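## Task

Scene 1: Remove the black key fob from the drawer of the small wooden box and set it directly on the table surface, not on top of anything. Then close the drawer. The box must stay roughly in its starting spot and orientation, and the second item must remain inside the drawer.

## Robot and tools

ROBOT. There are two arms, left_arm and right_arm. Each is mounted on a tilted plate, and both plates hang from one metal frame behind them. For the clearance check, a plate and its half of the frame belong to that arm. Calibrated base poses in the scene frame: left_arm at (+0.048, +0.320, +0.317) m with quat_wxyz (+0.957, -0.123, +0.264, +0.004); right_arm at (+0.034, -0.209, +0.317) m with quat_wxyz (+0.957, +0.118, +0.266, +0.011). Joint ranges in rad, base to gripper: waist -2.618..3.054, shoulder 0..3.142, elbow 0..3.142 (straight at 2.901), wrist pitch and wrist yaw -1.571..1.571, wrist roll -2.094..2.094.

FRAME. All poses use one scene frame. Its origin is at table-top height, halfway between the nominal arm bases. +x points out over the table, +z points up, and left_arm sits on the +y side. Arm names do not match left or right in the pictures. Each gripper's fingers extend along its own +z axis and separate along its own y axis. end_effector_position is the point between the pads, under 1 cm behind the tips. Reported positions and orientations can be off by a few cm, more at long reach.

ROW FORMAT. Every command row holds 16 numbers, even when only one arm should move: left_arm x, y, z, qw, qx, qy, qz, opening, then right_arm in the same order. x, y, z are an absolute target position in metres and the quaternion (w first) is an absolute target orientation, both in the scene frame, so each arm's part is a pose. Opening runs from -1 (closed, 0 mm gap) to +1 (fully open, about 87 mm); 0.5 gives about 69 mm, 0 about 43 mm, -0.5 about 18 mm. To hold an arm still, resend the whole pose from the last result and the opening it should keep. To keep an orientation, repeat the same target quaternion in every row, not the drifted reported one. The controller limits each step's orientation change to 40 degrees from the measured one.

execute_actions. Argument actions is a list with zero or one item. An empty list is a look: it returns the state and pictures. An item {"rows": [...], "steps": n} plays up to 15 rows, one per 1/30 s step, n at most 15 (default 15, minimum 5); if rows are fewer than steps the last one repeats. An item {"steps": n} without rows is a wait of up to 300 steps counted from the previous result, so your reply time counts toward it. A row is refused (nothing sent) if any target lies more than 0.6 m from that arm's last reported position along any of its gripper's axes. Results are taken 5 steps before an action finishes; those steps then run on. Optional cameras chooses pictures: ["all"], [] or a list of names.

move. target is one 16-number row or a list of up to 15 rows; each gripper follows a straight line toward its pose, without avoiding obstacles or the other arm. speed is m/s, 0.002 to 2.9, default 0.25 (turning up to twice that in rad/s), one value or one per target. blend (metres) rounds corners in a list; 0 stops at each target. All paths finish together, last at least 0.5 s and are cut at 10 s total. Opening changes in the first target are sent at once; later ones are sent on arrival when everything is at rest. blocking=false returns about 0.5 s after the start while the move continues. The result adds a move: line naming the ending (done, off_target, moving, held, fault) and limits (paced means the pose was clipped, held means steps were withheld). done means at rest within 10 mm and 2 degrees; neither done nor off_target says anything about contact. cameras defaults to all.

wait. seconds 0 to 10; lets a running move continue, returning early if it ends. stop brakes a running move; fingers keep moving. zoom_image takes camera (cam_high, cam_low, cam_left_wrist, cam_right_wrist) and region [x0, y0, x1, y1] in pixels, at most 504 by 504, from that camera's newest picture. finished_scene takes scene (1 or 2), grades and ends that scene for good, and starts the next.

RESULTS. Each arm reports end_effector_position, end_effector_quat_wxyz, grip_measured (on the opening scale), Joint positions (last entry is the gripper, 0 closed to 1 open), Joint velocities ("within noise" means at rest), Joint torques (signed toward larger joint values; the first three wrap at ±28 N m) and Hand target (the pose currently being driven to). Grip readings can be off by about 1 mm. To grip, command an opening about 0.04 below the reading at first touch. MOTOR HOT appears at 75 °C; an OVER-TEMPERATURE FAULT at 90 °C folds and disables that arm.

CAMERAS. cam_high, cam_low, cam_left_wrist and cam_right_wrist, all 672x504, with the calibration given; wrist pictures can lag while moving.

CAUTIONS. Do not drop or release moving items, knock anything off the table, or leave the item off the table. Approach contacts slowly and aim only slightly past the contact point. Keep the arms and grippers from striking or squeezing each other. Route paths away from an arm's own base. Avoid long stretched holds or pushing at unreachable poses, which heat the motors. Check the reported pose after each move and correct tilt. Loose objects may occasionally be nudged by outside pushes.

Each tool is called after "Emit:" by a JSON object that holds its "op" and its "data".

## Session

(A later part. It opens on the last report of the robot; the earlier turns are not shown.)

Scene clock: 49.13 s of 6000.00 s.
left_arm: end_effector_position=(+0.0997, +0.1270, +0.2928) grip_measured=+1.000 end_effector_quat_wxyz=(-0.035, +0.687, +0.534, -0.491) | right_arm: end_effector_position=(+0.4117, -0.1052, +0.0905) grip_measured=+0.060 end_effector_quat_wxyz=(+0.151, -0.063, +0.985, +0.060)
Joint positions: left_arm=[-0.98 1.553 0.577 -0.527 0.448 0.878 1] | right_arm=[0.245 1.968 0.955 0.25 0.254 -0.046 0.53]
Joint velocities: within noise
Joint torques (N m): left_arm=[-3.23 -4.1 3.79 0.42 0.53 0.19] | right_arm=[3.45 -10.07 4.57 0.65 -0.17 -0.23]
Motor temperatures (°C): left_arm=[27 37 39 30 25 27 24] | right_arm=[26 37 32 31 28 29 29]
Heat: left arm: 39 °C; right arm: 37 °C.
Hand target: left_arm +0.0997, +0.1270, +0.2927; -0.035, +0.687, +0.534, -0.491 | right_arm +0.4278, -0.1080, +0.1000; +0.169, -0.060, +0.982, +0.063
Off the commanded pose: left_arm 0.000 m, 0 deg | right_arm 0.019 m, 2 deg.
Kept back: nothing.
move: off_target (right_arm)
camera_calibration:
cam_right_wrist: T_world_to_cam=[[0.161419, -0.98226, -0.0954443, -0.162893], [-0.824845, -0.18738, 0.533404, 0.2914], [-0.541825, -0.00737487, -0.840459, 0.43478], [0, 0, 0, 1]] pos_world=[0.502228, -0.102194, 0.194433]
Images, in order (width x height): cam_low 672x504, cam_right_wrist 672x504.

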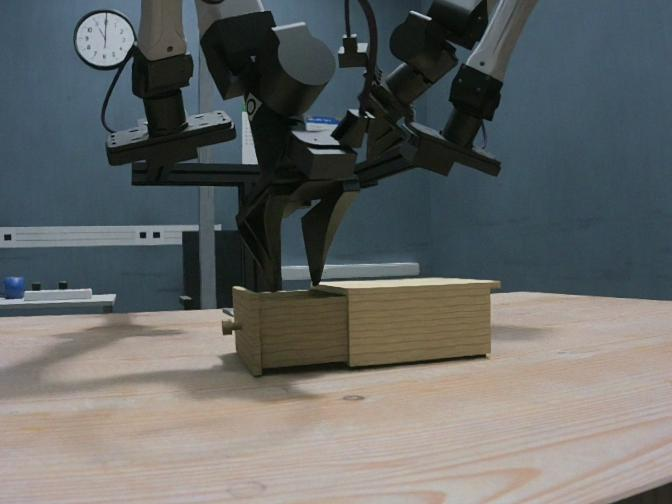

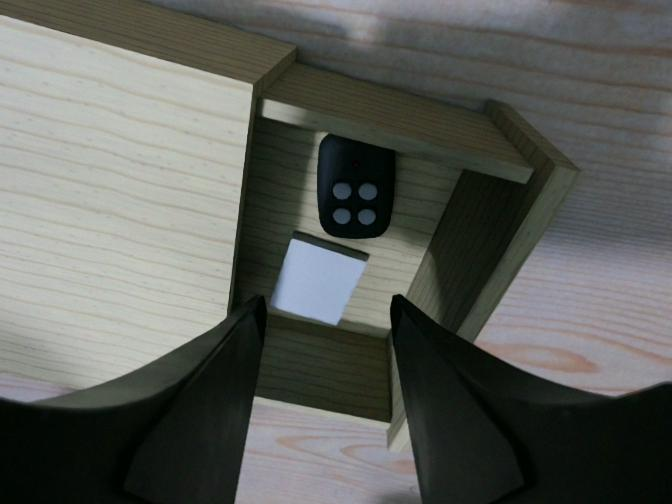

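Emit:
{"op": "move", "data": {"target": [[0.0997, 0.1270, 0.2928, -0.035, 0.687, 0.534, -0.491, 1, 0.430, -0.108, 0.058, 0.1694, -0.0595, 0.9817, 0.0635, 0.06]], "speed": [0.12], "cameras": ["cam_low", "cam_right_wrist"]}}

Emit:
{"op": "zoom_image", "data": {"camera": "cam_right_wrist", "region": [150, 80, 550, 400]}}

Emit:
{"op": "zoom_image", "data": {"camera": "cam_low", "region": [200, 150, 530, 390]}}

Scene clock: 51.03 s of 6000.00 s.
left_arm: end_effector_position=(+0.0997, +0.1270, +0.2928) grip_measured=+1.000 end_effector_quat_wxyz=(-0.035, +0.687, +0.534, -0.491) | right_arm: end_effector_position=(+0.4228, -0.1069, +0.0620) grip_measured=+0.060 end_effector_quat_wxyz=(+0.160, -0.061, +0.983, +0.062)
Joint positions: left_arm=[-0.98 1.553 0.577 -0.527 0.448 0.878 1] | right_arm=[0.208 2.077 1.017 0.321 0.224 -0.074 0.53]
Joint velocities: within noise
Joint torques (N m): left_arm=[-3.26 -4.05 3.74 0.42 0.53 0.18] | right_arm=[3.25 -6.95 4.21 0.97 -0.16 -0.25]
Motor temperatures (°C): left_arm=[27 37 39 30 25 27 23] | right_arm=[26 38 32 31 28 29 29]
Heat: left arm: 39 °C; right arm: 38 °C.
Hand target: left_arm +0.0997, +0.1270, +0.2927; -0.035, +0.687, +0.534, -0.491 | right_arm +0.4300, -0.1081, +0.0583; +0.169, -0.060, +0.982, +0.063
Off the commanded pose: left_arm 0.000 m, 0 deg | right_arm 0.008 m, 1 deg.
Kept back: nothing.
move: done
camera_calibration:
cam_right_wrist: T_world_to_cam=[[0.160497, -0.982225, -0.0973353, -0.168575], [-0.834622, -0.187696, 0.517857, 0.320382], [-0.526921, -0.00187628, -0.849912, 0.411681], [0, 0, 0, 1]] pos_world=[0.511377, -0.104672, 0.167573]
Images, in order (width x height): cam_low 672x504, cam_right_wrist 672x504.

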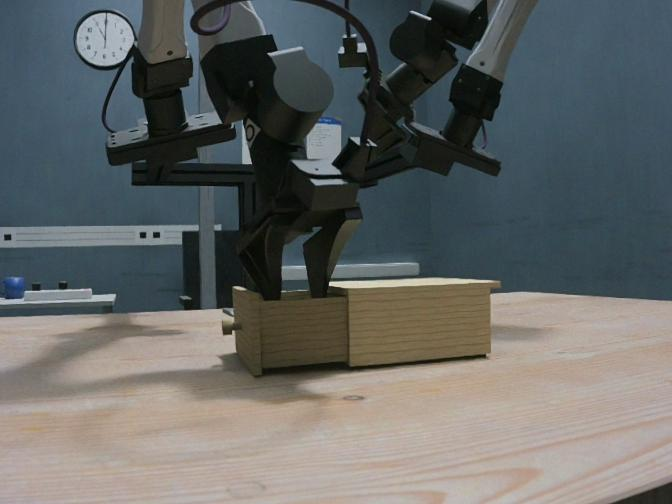

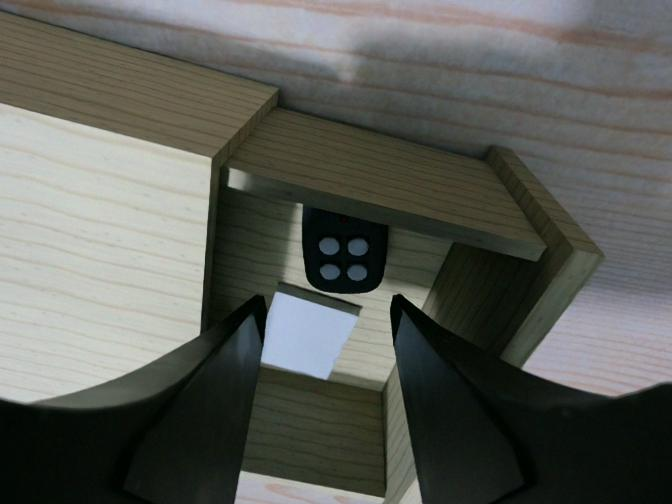

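Scaled by 1.260 from the camera's 672x504 image, which has a finer 960x720 frame.

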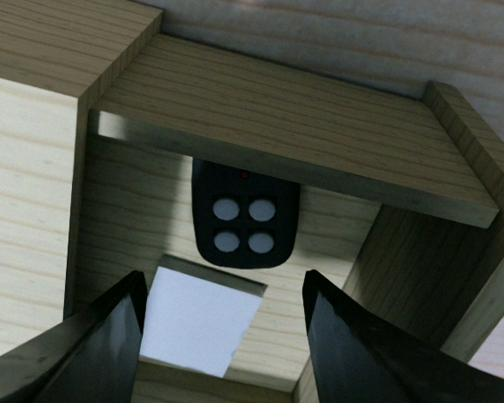

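Scaled by 1.527 from the camera's 672x504 image, which has a finer 960x720 frame.

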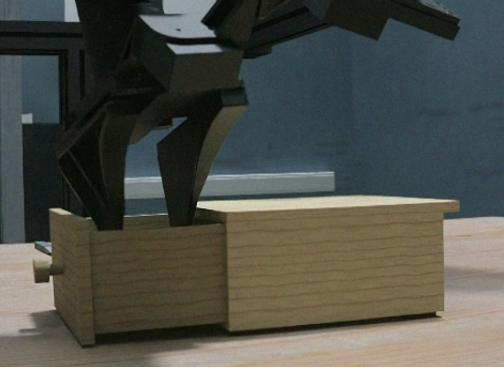

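Emit:
{"op": "move", "data": {"target": [[0.0997, 0.1270, 0.2928, -0.035, 0.687, 0.534, -0.491, 1, 0.431, -0.110, 0.027, 0.1694, -0.0595, 0.9817, 0.0635, 0.06]], "speed": [0.08], "cameras": ["cam_low", "cam_right_wrist", "cam_high"]}}

Emit:
{"op": "zoom_image", "data": {"camera": "cam_right_wrist", "region": [150, 100, 550, 420]}}

Emit:
{"op": "zoom_image", "data": {"camera": "cam_low", "region": [200, 150, 530, 390]}}

Scene clock: 52.13 s of 6000.00 s.
left_arm: end_effector_position=(+0.0997, +0.1270, +0.2928) grip_measured=+1.000 end_effector_quat_wxyz=(-0.035, +0.687, +0.534, -0.491) | right_arm: end_effector_position=(+0.4234, -0.1074, +0.0410) grip_measured=+0.058 end_effector_quat_wxyz=(+0.158, -0.060, +0.984, +0.062)
Joint positions: left_arm=[-0.98 1.553 0.577 -0.527 0.448 0.878 1] | right_arm=[0.189 2.153 1.057 0.357 0.209 -0.085 0.529]
Joint velocities: within noise
Joint torques (N m): left_arm=[-3.18 -4.08 3.79 0.41 0.54 0.17] | right_arm=[2.19 -4.6 5.41 1.21 -0.27 -0.38]
Motor temperatures (°C): left_arm=[27 37 39 30 25 27 23] | right_arm=[26 38 32 31 28 29 29]
Heat: left arm: 39 °C; right arm: 38 °C.
Hand target: left_arm +0.0997, +0.1270, +0.2927; -0.035, +0.687, +0.534, -0.491 | right_arm +0.4304, -0.1105, +0.0281; +0.169, -0.059, +0.982, +0.063
Off the commanded pose: left_arm 0.000 m, 0 deg | right_arm 0.016 m, 1 deg.
Kept back: nothing.
move: off_target (right_arm)
camera_calibration:
cam_right_wrist: T_world_to_cam=[[0.158169, -0.982471, -0.0986598, -0.170238], [-0.833109, -0.186417, 0.520748, 0.331105], [-0.530011, -0.000171924, -0.847991, 0.395647], [0, 0, 0, 1]] pos_world=[0.51247, -0.105462, 0.146287]
Images, in order (width x height): cam_high 672x504, cam_low 672x504, cam_right_wrist 672x504.

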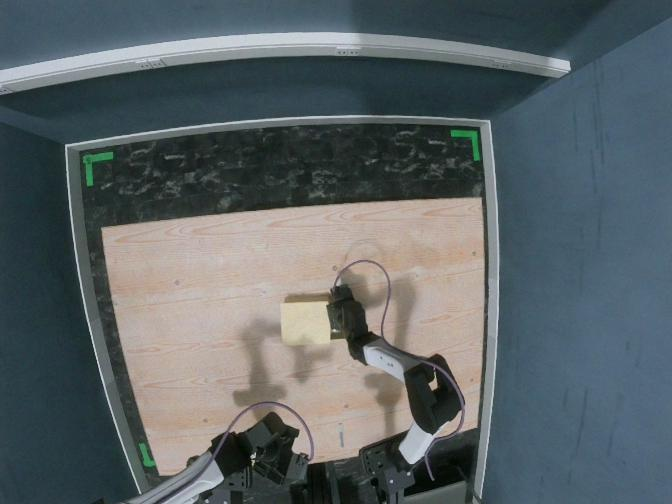

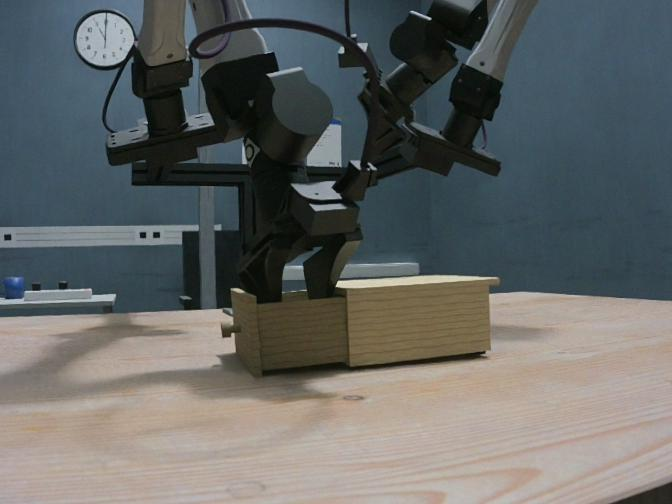

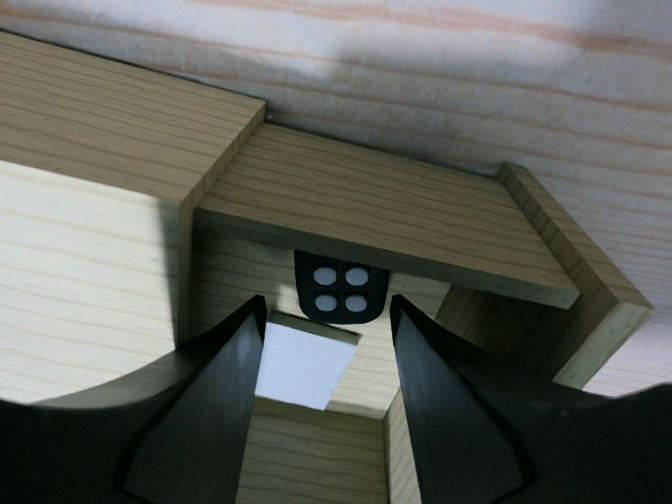

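Scaled by 1.260 from the camera's 672x504 image, which has a finer 960x720 frame.

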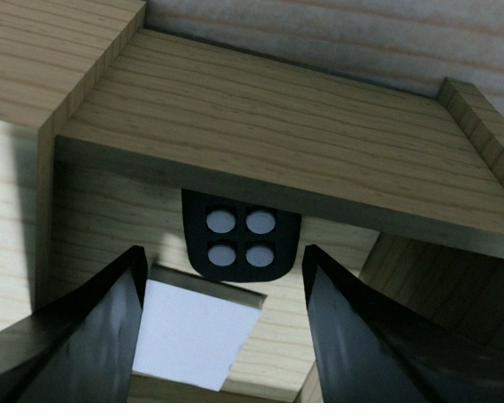

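Scaled by 1.527 from the camera's 672x504 image, which has a finer 960x720 frame.

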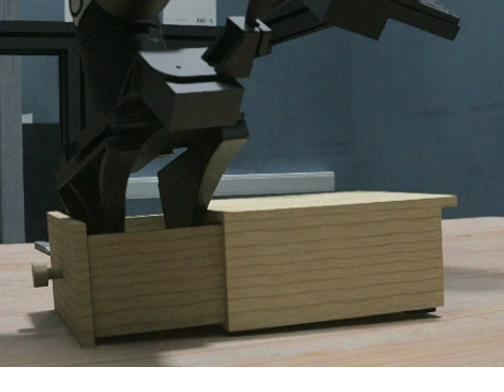

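Emit:
{"op": "move", "data": {"target": [[0.0997, 0.1270, 0.2928, -0.035, 0.687, 0.534, -0.491, 1, 0.430, -0.108, 0.050, 0.1694, -0.0595, 0.9817, 0.0635, 0.10], [0.0997, 0.1270, 0.2928, -0.035, 0.687, 0.534, -0.491, 1, 0.430, -0.1145, 0.050, 0.1694, -0.0595, 0.9817, 0.0635, 0.10]], "speed": [0.06, 0.06], "cameras": ["cam_low", "cam_right_wrist"]}}

Emit:
{"op": "zoom_image", "data": {"camera": "cam_right_wrist", "region": [150, 100, 550, 420]}}

Emit:
{"op": "zoom_image", "data": {"camera": "cam_low", "region": [200, 150, 530, 390]}}

Scene clock: 54.50 s of 6000.00 s.
left_arm: end_effector_position=(+0.0997, +0.1270, +0.2928) grip_measured=+1.000 end_effector_quat_wxyz=(-0.035, +0.687, +0.534, -0.491) | right_arm: end_effector_position=(+0.4226, -0.1083, +0.0419) grip_measured=+0.099 end_effector_quat_wxyz=(+0.159, -0.058, +0.984, +0.061)
Joint positions: left_arm=[-0.98 1.553 0.577 -0.527 0.448 0.878 1] | right_arm=[0.188 2.148 1.049 0.362 0.212 -0.081 0.549]
Joint velocities: within noise
Joint torques (N m): left_arm=[-3.22 -4.11 3.79 0.43 0.53 0.18] | right_arm=[3.17 -10.89 1.44 0.77 -0.22 -0.36]
Motor temperatures (°C): left_arm=[27 37 39 30 25 27 23] | right_arm=[26 37 32 31 28 29 29]
Heat: left arm: 39 °C; right arm: 37 °C.
Hand target: left_arm +0.0997, +0.1270, +0.2927; -0.035, +0.687, +0.534, -0.491 | right_arm +0.4299, -0.1144, +0.0498; +0.169, -0.060, +0.982, +0.063
Off the commanded pose: left_arm 0.000 m, 0 deg | right_arm 0.013 m, 1 deg.
Kept back: nothing.
move: off_target (right_arm)
camera_calibration:
cam_right_wrist: T_world_to_cam=[[0.153001, -0.98344, -0.0971445, -0.168829], [-0.834771, -0.181229, 0.519918, 0.331067], [-0.528913, 0.00154547, -0.848675, 0.395686], [0, 0, 0, 1]] pos_world=[0.511479, -0.106646, 0.147281]
Images, in order (width x height): cam_low 672x504, cam_right_wrist 672x504.

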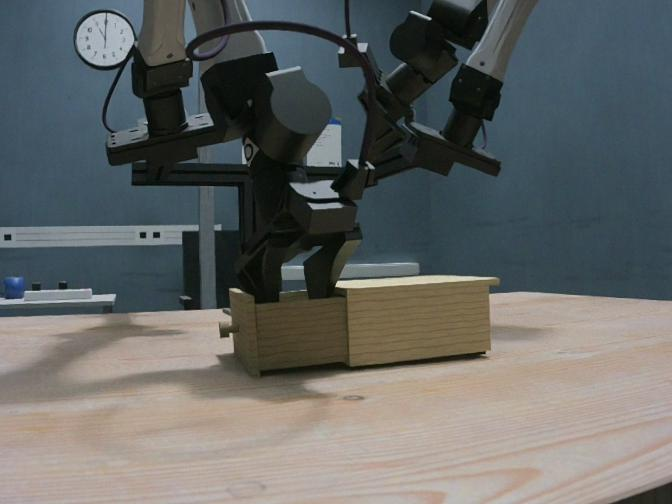

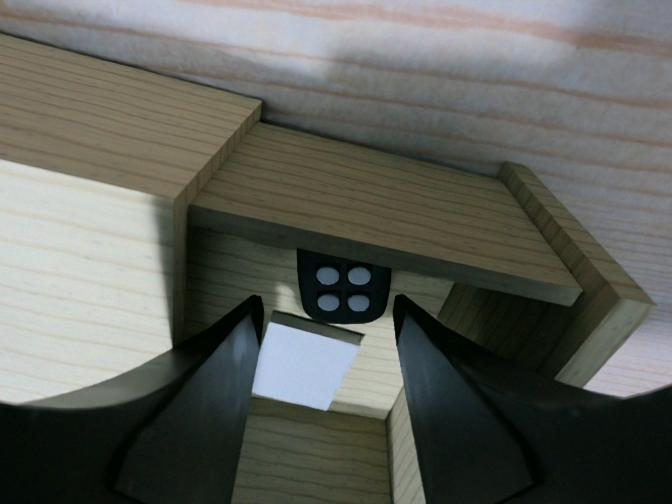

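Scaled by 1.260 from the camera's 672x504 image, which has a finer 960x720 frame.

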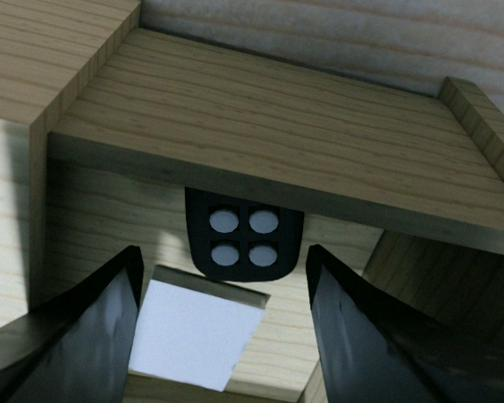

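Scaled by 1.527 from the camera's 672x504 image, which has a finer 960x720 frame.

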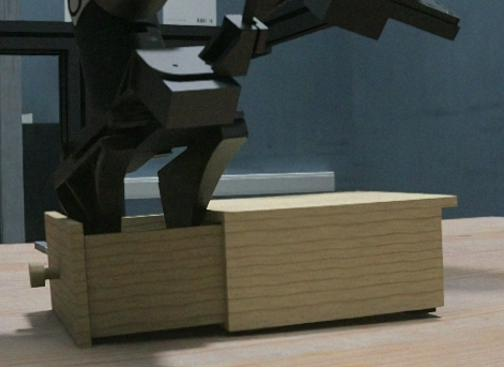

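Emit:
{"op": "move", "data": {"target": [[0.0997, 0.1270, 0.2928, -0.035, 0.687, 0.534, -0.491, 1, 0.432, -0.1115, 0.085, 0.1694, -0.0595, 0.9817, 0.0635, 0.10]], "speed": [0.1], "cameras": ["cam_low", "cam_right_wrist"]}}

Emit:
{"op": "zoom_image", "data": {"camera": "cam_right_wrist", "region": [150, 100, 550, 420]}}

Emit:
{"op": "zoom_image", "data": {"camera": "cam_low", "region": [200, 150, 530, 390]}}

Scene clock: 55.70 s of 6000.00 s.
left_arm: end_effector_position=(+0.0997, +0.1270, +0.2928) grip_measured=+1.000 end_effector_quat_wxyz=(-0.035, +0.687, +0.534, -0.491) | right_arm: end_effector_position=(+0.4227, -0.1126, +0.0710) grip_measured=+0.100 end_effector_quat_wxyz=(+0.154, -0.064, +0.984, +0.064)
Joint positions: left_arm=[-0.98 1.553 0.577 -0.527 0.448 0.878 1] | right_arm=[0.2 2.036 1.008 0.279 0.214 -0.081 0.55]
Joint velocities: within noise
Joint torques (N m): left_arm=[-3.22 -4.07 3.77 0.43 0.54 0.18] | right_arm=[5.27 -11.43 2.18 0.69 0.08 -0.04]
Motor temperatures (°C): left_arm=[27 37 39 30 25 27 23] | right_arm=[26 38 32 31 28 29 29]
Heat: left arm: 39 °C; right arm: 38 °C.
Hand target: left_arm +0.0997, +0.1270, +0.2927; -0.035, +0.687, +0.534, -0.491 | right_arm +0.4319, -0.1114, +0.0845; +0.169, -0.059, +0.982, +0.064
Off the commanded pose: left_arm 0.000 m, 0 deg | right_arm 0.017 m, 2 deg.
Kept back: nothing.
move: off_target (right_arm)
camera_calibration:
cam_right_wrist: T_world_to_cam=[[0.165712, -0.980962, -0.101254, -0.17512], [-0.82782, -0.194168, 0.52632, 0.310352], [-0.53596, -0.0033979, -0.844237, 0.42262], [0, 0, 0, 1]] pos_world=[0.512442, -0.11009, 0.175715]
Images, in order (width x height): cam_low 672x504, cam_right_wrist 672x504.

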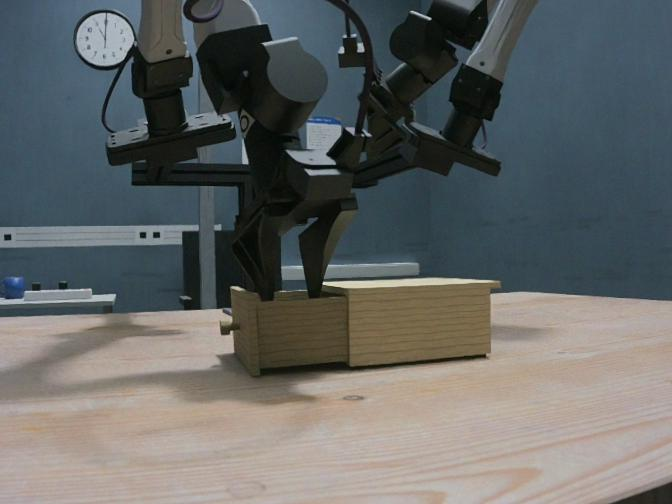

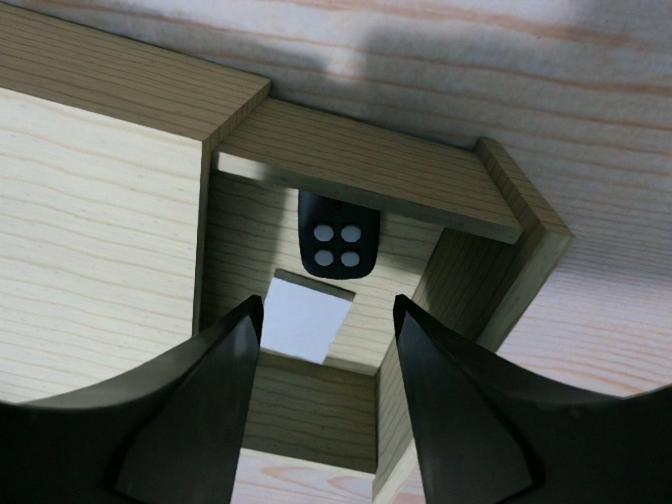

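Scaled by 1.260 from the camera's 672x504 image, which has a finer 960x720 frame.

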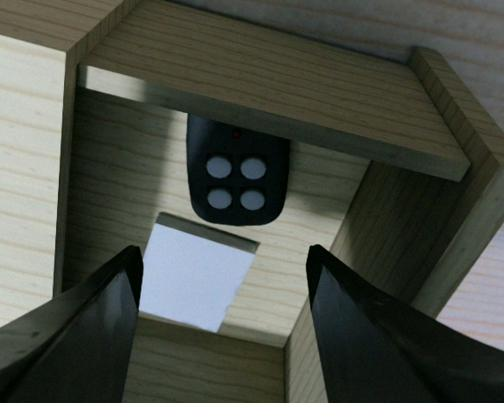

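Scaled by 1.527 from the camera's 672x504 image, which has a finer 960x720 frame.

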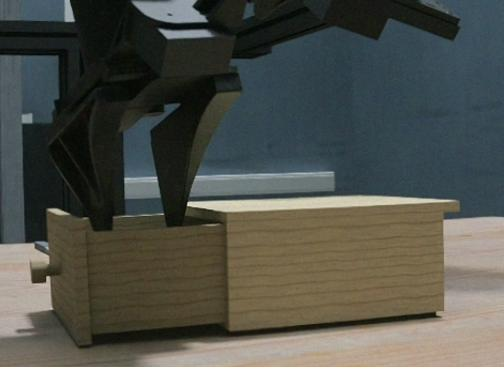

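Emit:
{"op": "move", "data": {"target": [[0.0997, 0.1270, 0.2928, -0.035, 0.687, 0.534, -0.491, 1, 0.416, -0.1105, 0.066, 0.1562, 0.0474, 0.9866, -0.0075, 0.10]], "speed": [0.12], "cameras": ["cam_low", "cam_right_wrist", "cam_high"]}}

Emit:
{"op": "zoom_image", "data": {"camera": "cam_right_wrist", "region": [150, 100, 550, 420]}}

Emit:
{"op": "zoom_image", "data": {"camera": "cam_low", "region": [200, 150, 530, 390]}}

Scene clock: 65.73 s of 6000.00 s.
left_arm: end_effector_position=(+0.0997, +0.1270, +0.2928) grip_measured=+1.000 end_effector_quat_wxyz=(-0.035, +0.687, +0.534, -0.491) | right_arm: end_effector_position=(+0.4167, -0.1162, +0.0688) grip_measured=+0.100 end_effector_quat_wxyz=(+0.152, +0.044, +0.987, -0.006)
Joint positions: left_arm=[-0.98 1.553 0.577 -0.527 0.448 0.878 1] | right_arm=[0.248 2.061 1.008 0.287 0.419 0.148 0.55]
Joint velocities: within noise
Joint torques (N m): left_arm=[-3.21 -4.11 3.75 0.43 0.54 0.18] | right_arm=[5.67 -6.75 3.11 0.91 0.16 -0.03]
Motor temperatures (°C): left_arm=[27 37 39 30 25 27 23] | right_arm=[26 40 31 31 28 29 29]
Heat: left arm: 39 °C; right arm: 40 °C.
Hand target: left_arm +0.0997, +0.1270, +0.2927; -0.035, +0.687, +0.534, -0.491 | right_arm +0.4159, -0.1105, +0.0662; +0.156, +0.047, +0.987, -0.007
Off the commanded pose: left_arm 0.000 m, 0 deg | right_arm 0.006 m, 1 deg.
Kept back: nothing.
move: done
camera_calibration:
cam_right_wrist: T_world_to_cam=[[-0.0687946, -0.997627, 0.00262284, -0.0891996], [-0.838275, 0.0592309, 0.542021, 0.338636], [-0.54089, 0.0350894, -0.840361, 0.423768], [0, 0, 0, 1]] pos_world=[0.506945, -0.123915, 0.172805]
Images, in order (width x height): cam_high 672x504, cam_low 672x504, cam_right_wrist 672x504.

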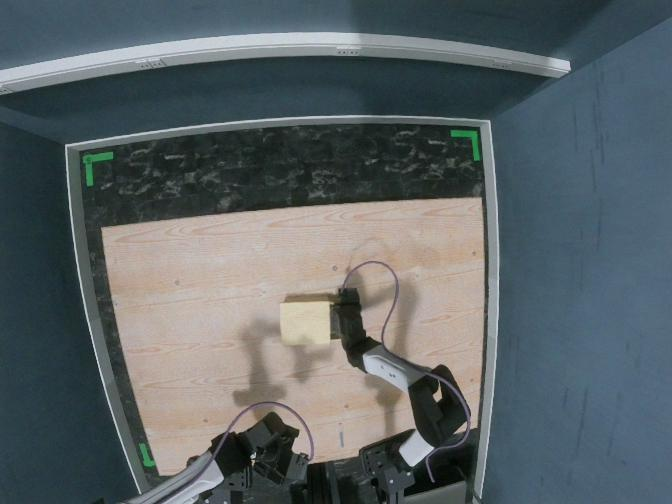

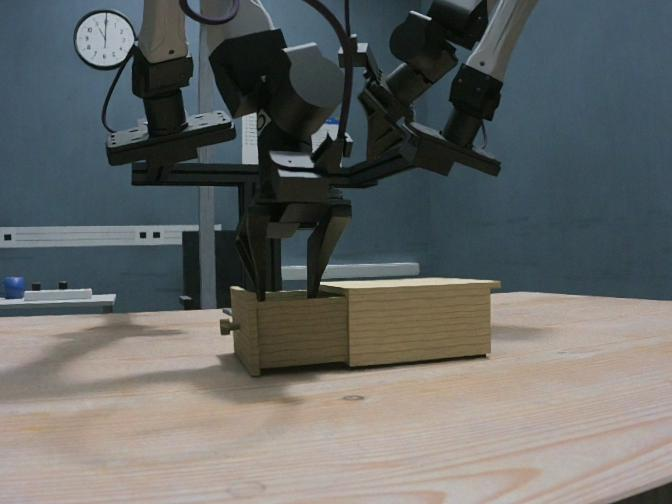

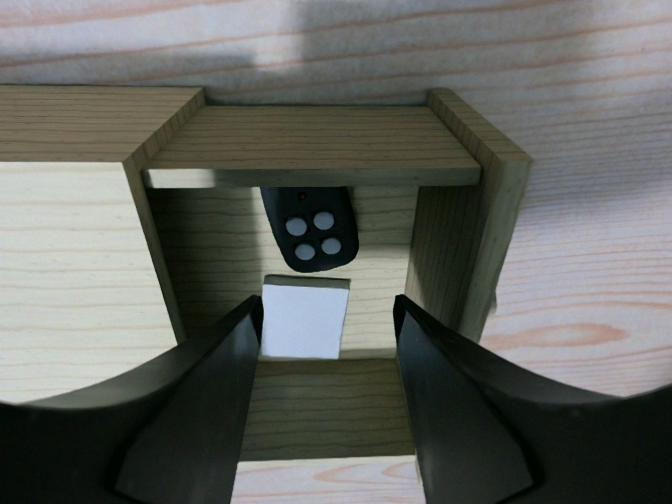

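Scaled by 1.260 from the camera's 672x504 image, which has a finer 960x720 frame.

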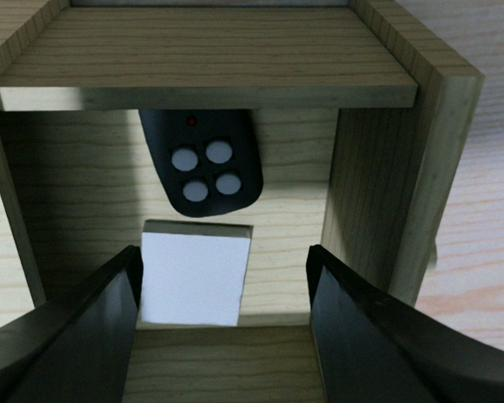

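Scaled by 1.527 from the camera's 672x504 image, which has a finer 960x720 frame.

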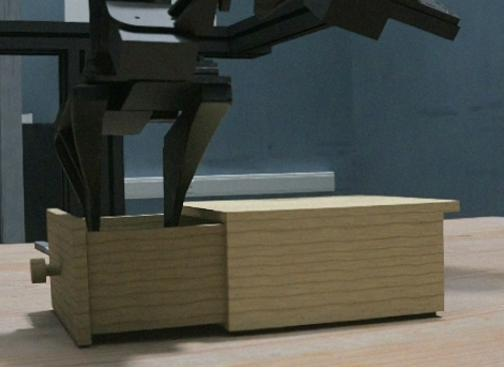

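Emit:
{"op": "move", "data": {"target": [[0.0997, 0.1270, 0.2928, -0.035, 0.687, 0.534, -0.491, 1, 0.412, -0.1068, 0.055, 0.1562, 0.0474, 0.9866, -0.0075, 0.40]], "speed": [0.1], "cameras": ["cam_low", "cam_right_wrist"]}}

Emit:
{"op": "zoom_image", "data": {"camera": "cam_right_wrist", "region": [150, 100, 550, 420]}}

Emit:
{"op": "zoom_image", "data": {"camera": "cam_low", "region": [200, 150, 530, 390]}}

Scene clock: 67.33 s of 6000.00 s.
left_arm: end_effector_position=(+0.0997, +0.1270, +0.2928) grip_measured=+1.000 end_effector_quat_wxyz=(-0.035, +0.687, +0.534, -0.491) | right_arm: end_effector_position=(+0.4093, -0.1132, +0.0573) grip_measured=+0.400 end_effector_quat_wxyz=(+0.147, +0.043, +0.988, -0.007)
Joint positions: left_arm=[-0.98 1.553 0.577 -0.527 0.448 0.878 1] | right_arm=[0.249 2.103 1.008 0.318 0.422 0.152 0.7]
Joint velocities: within noise
Joint torques (N m): left_arm=[-3.22 -4.08 3.78 0.42 0.53 0.18] | right_arm=[5.75 -6.63 3.29 0.93 0.19 -0.05]
Motor temperatures (°C): left_arm=[27 37 39 30 25 27 23] | right_arm=[26 40 31 31 28 29 29]
Heat: left arm: 39 °C; right arm: 40 °C.
Hand target: left_arm +0.0997, +0.1270, +0.2927; -0.035, +0.687, +0.534, -0.491 | right_arm +0.4119, -0.1069, +0.0552; +0.156, +0.047, +0.987, -0.007
Off the commanded pose: left_arm 0.000 m, 0 deg | right_arm 0.007 m, 1 deg.
Kept back: nothing.
move: done
camera_calibration:
cam_right_wrist: T_world_to_cam=[[-0.0679594, -0.997668, 0.00634197, -0.0872478], [-0.832999, 0.0602386, 0.549985, 0.335955], [-0.549085, 0.0320938, -0.83515, 0.412681], [0, 0, 0, 1]] pos_world=[0.500518, -0.120526, 0.160434]
Images, in order (width x height): cam_low 672x504, cam_right_wrist 672x504.

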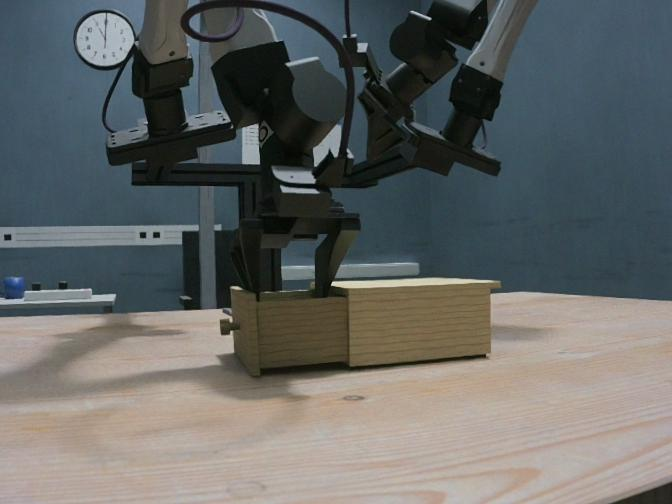

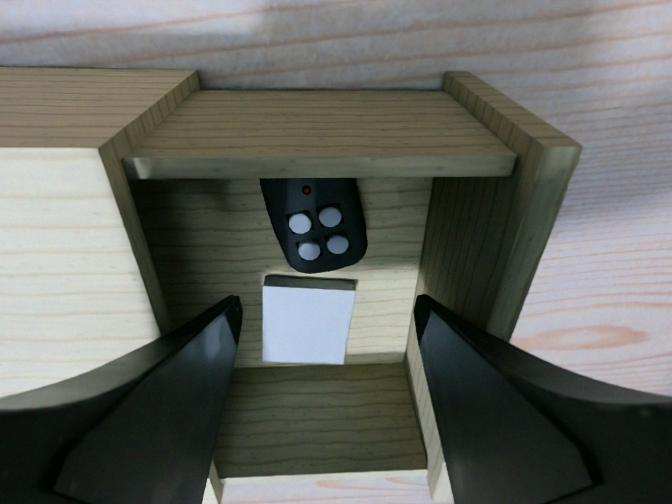

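Scaled by 1.260 from the camera's 672x504 image, which has a finer 960x720 frame.

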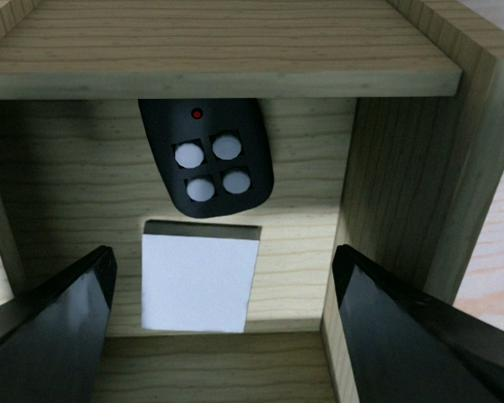

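Scaled by 1.527 from the camera's 672x504 image, which has a finer 960x720 frame.

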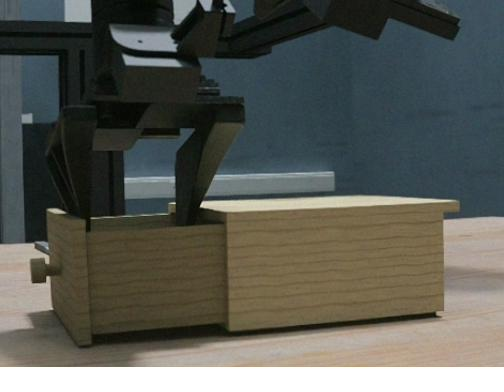

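Emit:
{"op": "execute_actions", "data": {"actions": [{"rows": [[0.0997,0.1270,0.2928,-0.035,0.687,0.534,-0.491,1,0.412,-0.1068,0.055,0.1562,0.0474,0.9866,-0.0075,0.43],[0.0997,0.1270,0.2928,-0.035,0.687,0.534,-0.491,1,0.412,-0.1068,0.055,0.1562,0.0474,0.9866,-0.0075,0.46],[0.0997,0.1270,0.2928,-0.035,0.687,0.534,-0.491,1,0.412,-0.1068,0.055,0.1562,0.0474,0.9866,-0.0075,0.49],[0.0997,0.1270,0.2928,-0.035,0.687,0.534,-0.491,1,0.412,-0.1068,0.055,0.1562,0.0474,0.9866,-0.0075,0.52],[0.0997,0.1270,0.2928,-0.035,0.687,0.534,-0.491,1,0.412,-0.1068,0.055,0.1562,0.0474,0.9866,-0.0075,0.55],[0.0997,0.1270,0.2928,-0.035,0.687,0.534,-0.491,1,0.412,-0.1068,0.055,0.1562,0.0474,0.9866,-0.0075,0.58],[0.0997,0.1270,0.2928,-0.035,0.687,0.534,-0.491,1,0.412,-0.1068,0.055,0.1562,0.0474,0.9866,-0.0075,0.61],[0.0997,0.1270,0.2928,-0.035,0.687,0.534,-0.491,1,0.412,-0.1068,0.055,0.1562,0.0474,0.9866,-0.0075,0.64],[0.0997,0.1270,0.2928,-0.035,0.687,0.534,-0.491,1,0.412,-0.1068,0.055,0.1562,0.0474,0.9866,-0.0075,0.67],[0.0997,0.1270,0.2928,-0.035,0.687,0.534,-0.491,1,0.412,-0.1068,0.055,0.1562,0.0474,0.9866,-0.0075,0.70],[0.0997,0.1270,0.2928,-0.035,0.687,0.534,-0.491,1,0.412,-0.1068,0.055,0.1562,0.0474,0.9866,-0.0075,0.72],[0.0997,0.1270,0.2928,-0.035,0.687,0.534,-0.491,1,0.412,-0.1068,0.055,0.1562,0.0474,0.9866,-0.0075,0.74],[0.0997,0.1270,0.2928,-0.035,0.687,0.534,-0.491,1,0.412,-0.1068,0.055,0.1562,0.0474,0.9866,-0.0075,0.76],[0.0997,0.1270,0.2928,-0.035,0.687,0.534,-0.491,1,0.412,-0.1068,0.055,0.1562,0.0474,0.9866,-0.0075,0.78],[0.0997,0.1270,0.2928,-0.035,0.687,0.534,-0.491,1,0.412,-0.1068,0.055,0.1562,0.0474,0.9866,-0.0075,0.80]], "steps": 15}], "cameras": ["cam_low", "cam_right_wrist"]}}

Emit:
{"op": "zoom_image", "data": {"camera": "cam_low", "region": [200, 150, 530, 390]}}

Scene clock: 68.20 s of 6000.00 s.
left_arm: end_effector_position=(+0.0997, +0.1270, +0.2928) grip_measured=+1.000 end_effector_quat_wxyz=(-0.035, +0.687, +0.534, -0.491) | right_arm: end_effector_position=(+0.4093, -0.1190, +0.0575) grip_measured=+0.680 end_effector_quat_wxyz=(+0.149, +0.043, +0.988, -0.024)
Joint positions: left_arm=[-0.98 1.553 0.577 -0.527 0.448 0.878 1] | right_arm=[0.249 2.103 1.008 0.316 0.455 0.146 0.84]
Joint velocities: left_arm=[within noise] | right_arm=[0.007 -0.007 0.007 0.022 0.198 -0.095 0.397]
Joint torques (N m): left_arm=[-3.23 -4.1 3.79 0.43 0.54 0.17] | right_arm=[5.55 -6.49 3.06 0.96 -0.45 0.06]
Motor temperatures (°C): left_arm=[27 37 39 30 25 27 23] | right_arm=[26 40 31 31 28 29 29]
Heat: left arm: 39 °C; right arm: 40 °C.
Steps of this call (1-16: nothing new was sent; 17-26: this action's first 10). Readings (end_effector_position of left_arm | right_arm):
17: (+0.0997, +0.1270, +0.2928) | (+0.4097, -0.1133, +0.0574)
18: (+0.0997, +0.1270, +0.2928) | (+0.4097, -0.1134, +0.0574)
20: (+0.0997, +0.1270, +0.2928) | (+0.4097, -0.1144, +0.0574)
24: (+0.0997, +0.1270, +0.2928) | (+0.4093, -0.1175, +0.0574)
26: the state above
camera_calibration:
cam_right_wrist: T_world_to_cam=[[-0.0715507, -0.996672, 0.0390663, -0.0932715], [-0.833316, 0.0812559, 0.546793, 0.339058], [-0.548147, 0.00656889, -0.836356, 0.409667], [0, 0, 0, 1]] pos_world=[0.500427, -0.123203, 0.160876]
Images, in order (width x height): cam_low 672x504, cam_right_wrist 672x504.

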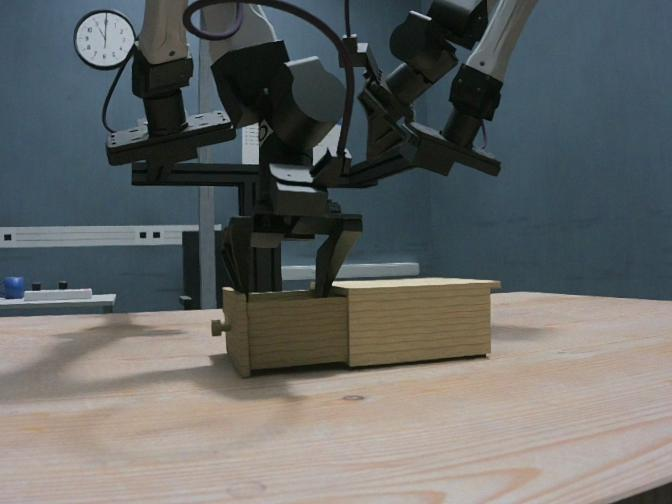

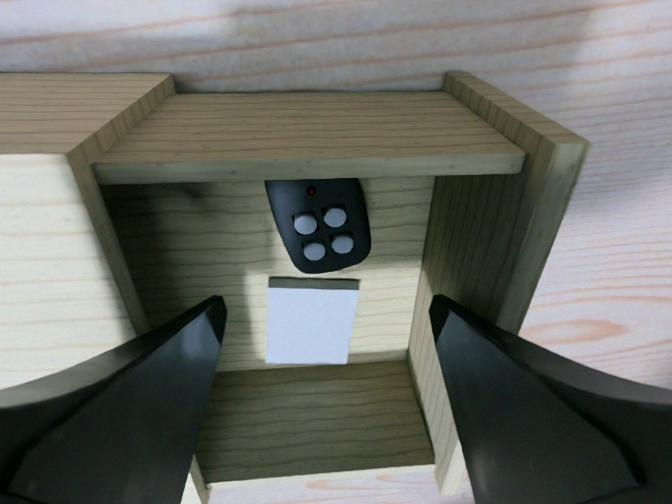

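Scaled by 1.527 from the camera's 672x504 image, which has a finer 960x720 frame.

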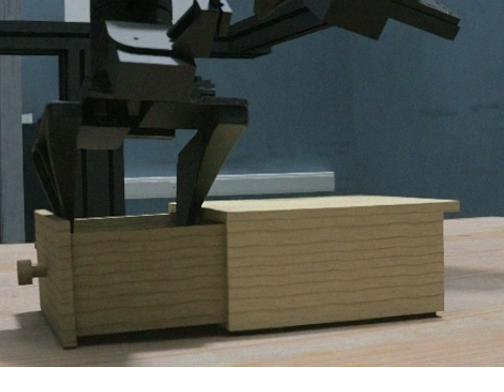

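Emit:
{"op": "wait", "data": {"seconds": 0.6, "cameras": ["cam_low", "cam_right_wrist", "cam_high"]}}

Emit:
{"op": "zoom_image", "data": {"camera": "cam_low", "region": [200, 150, 530, 390]}}

Emit:
{"op": "zoom_image", "data": {"camera": "cam_right_wrist", "region": [50, 100, 550, 504]}}

Scene clock: 69.07 s of 6000.00 s.
left_arm: end_effector_position=(+0.0997, +0.1270, +0.2928) grip_measured=+1.000 end_effector_quat_wxyz=(-0.035, +0.687, +0.534, -0.491) | right_arm: end_effector_position=(+0.4090, -0.1219, +0.0576) grip_measured=+0.797 end_effector_quat_wxyz=(+0.148, +0.041, +0.988, -0.032)
Joint positions: left_arm=[-0.98 1.553 0.577 -0.527 0.448 0.878 1] | right_arm=[0.249 2.103 1.008 0.315 0.47 0.142 0.898]
Joint velocities: within noise
Joint torques (N m): left_arm=[-3.18 -4.03 3.75 0.44 0.54 0.17] | right_arm=[5.53 -6.8 3.15 0.92 -0.29 0.09]
Motor temperatures (°C): left_arm=[27 37 39 30 25 27 23] | right_arm=[26 40 31 31 28 29 29]
Heat: left arm: 39 °C; right arm: 40 °C.
Hand target: left_arm +0.0997, +0.1270, +0.2927; -0.035, +0.687, +0.534, -0.491 | right_arm +0.4117, -0.1070, +0.0556; +0.156, +0.047, +0.987, -0.008
Off the commanded pose: left_arm 0.000 m, 0 deg | right_arm 0.016 m, 3 deg.
Steps of this call (1-5: your previous action's last 5; 6-26: nothing new was sent). Readings (end_effector_position of left_arm | right_arm):
1: (+0.0997, +0.1270, +0.2928) | (+0.4093, -0.1196, +0.0575)
2: (+0.0997, +0.1270, +0.2928) | (+0.4092, -0.1202, +0.0575)
4: (+0.0997, +0.1270, +0.2928) | (+0.4091, -0.1211, +0.0575)
8: (+0.0997, +0.1270, +0.2928) | (+0.4090, -0.1219, +0.0576)
26: the state above
camera_calibration:
cam_right_wrist: T_world_to_cam=[[-0.0711906, -0.995933, 0.0552203, -0.0972184], [-0.832794, 0.0898164, 0.546248, 0.33984], [-0.548986, -0.0070994, -0.835801, 0.408258], [0, 0, 0, 1]] pos_world=[0.500223, -0.124448, 0.160954]
Images, in order (width x height): cam_high 672x504, cam_low 672x504, cam_right_wrist 672x504.

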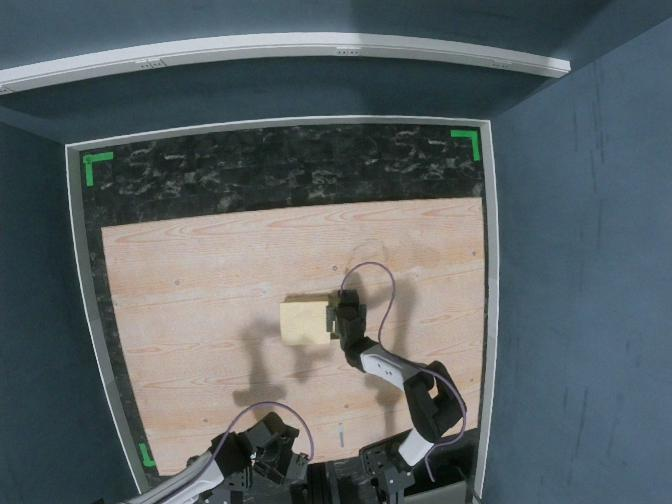

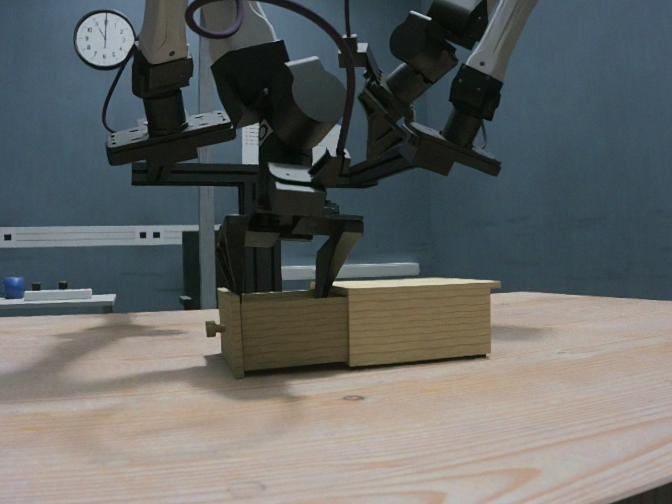

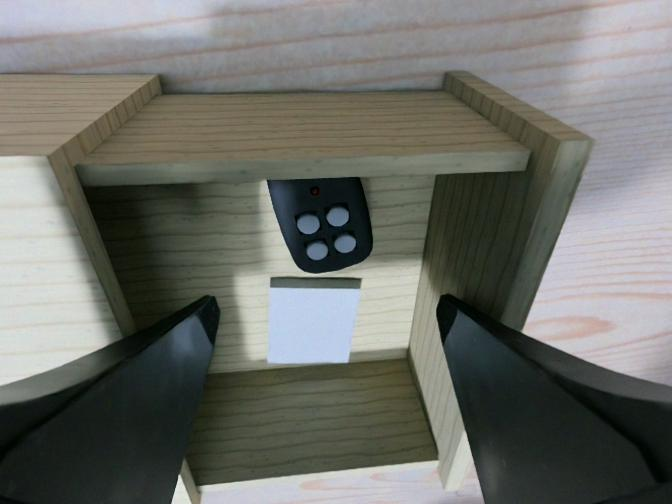

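Scaled by 1.527 from the camera's 672x504 image, which has a finer 960x720 frame.

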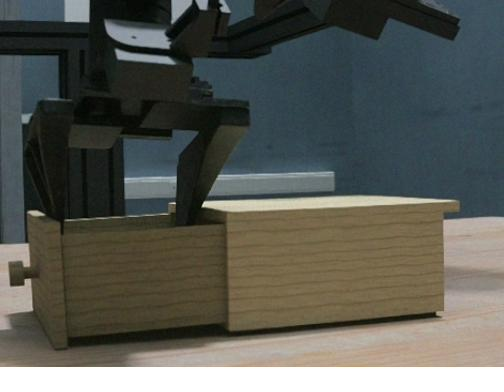

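Scaled by 1.008 from the camera's 672x504 image, which has a finer 960x720 frame.

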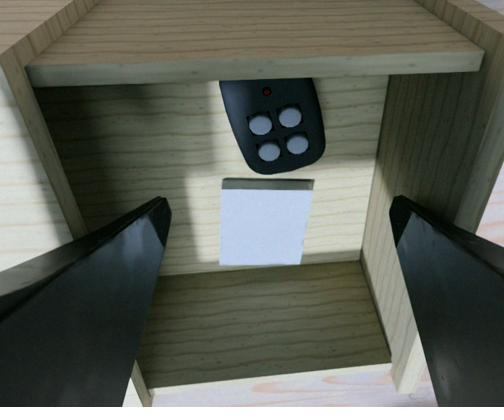

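Emit:
{"op": "move", "data": {"target": [[0.0997, 0.1270, 0.2928, -0.035, 0.687, 0.534, -0.491, 1, 0.424, -0.120, 0.072, 0.1573, -0.0327, 0.9862, -0.0390, -0.03]], "speed": [0.1], "cameras": ["cam_low", "cam_right_wrist"]}}

Emit:
{"op": "zoom_image", "data": {"camera": "cam_right_wrist", "region": [100, 100, 550, 420]}}

Scene clock: 72.47 s of 6000.00 s.
left_arm: end_effector_position=(+0.0997, +0.1270, +0.2928) grip_measured=+1.000 end_effector_quat_wxyz=(-0.035, +0.687, +0.534, -0.491) | right_arm: end_effector_position=(+0.4073, -0.1232, +0.0594) grip_measured=-0.030 end_effector_quat_wxyz=(+0.137, -0.033, +0.989, -0.039)
Joint positions: left_arm=[-0.98 1.553 0.577 -0.527 0.448 0.878 1] | right_arm=[0.259 2.103 1.025 0.274 0.468 0.009 0.485]
Joint velocities: within noise
Joint torques (N m): left_arm=[-3.17 -4.1 3.78 0.43 0.53 0.19] | right_arm=[5.82 -10.43 4.12 0.61 0.22 -0.23]
Motor temperatures (°C): left_arm=[27 37 39 30 25 27 23] | right_arm=[26 40 31 31 28 29 29]
Heat: left arm: 39 °C; right arm: 40 °C.
Hand target: left_arm +0.0997, +0.1270, +0.2927; -0.035, +0.687, +0.534, -0.491 | right_arm +0.4238, -0.1201, +0.0719; +0.157, -0.032, +0.986, -0.039
Off the commanded pose: left_arm 0.000 m, 0 deg | right_arm 0.021 m, 2 deg.
Kept back: nothing.
move: off_target (right_arm)
camera_calibration:
cam_right_wrist: T_world_to_cam=[[0.0743001, -0.993203, 0.0895994, -0.159741], [-0.822184, -0.0101636, 0.569131, 0.319435], [-0.564352, -0.115954, -0.81735, 0.400568], [0, 0, 0, 1]] pos_world=[0.500564, -0.108962, 0.159917]
Images, in order (width x height): cam_low 672x504, cam_right_wrist 672x504.

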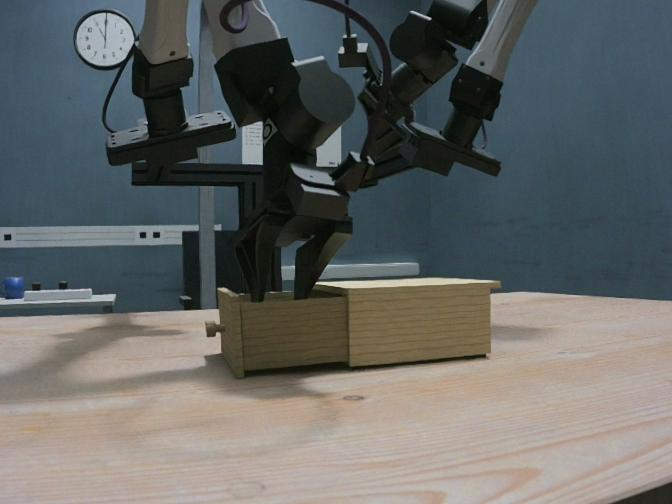

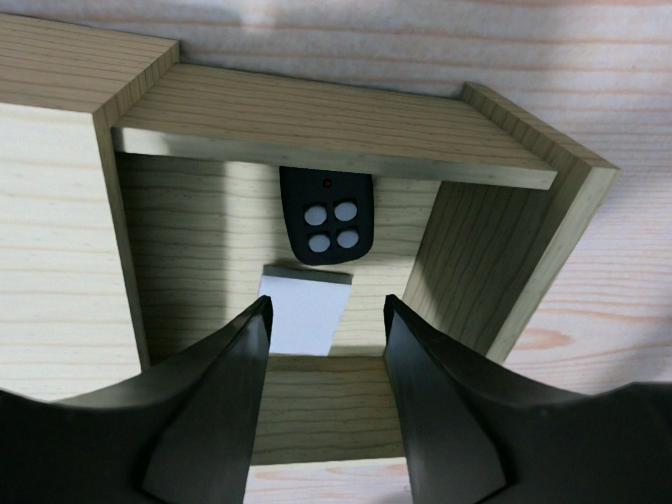

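Scaled by 1.120 from the camera's 672x504 image, which has a finer 960x720 frame.

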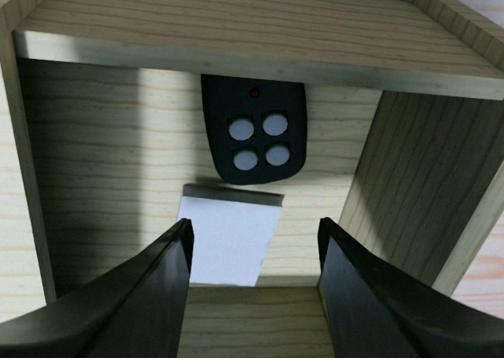

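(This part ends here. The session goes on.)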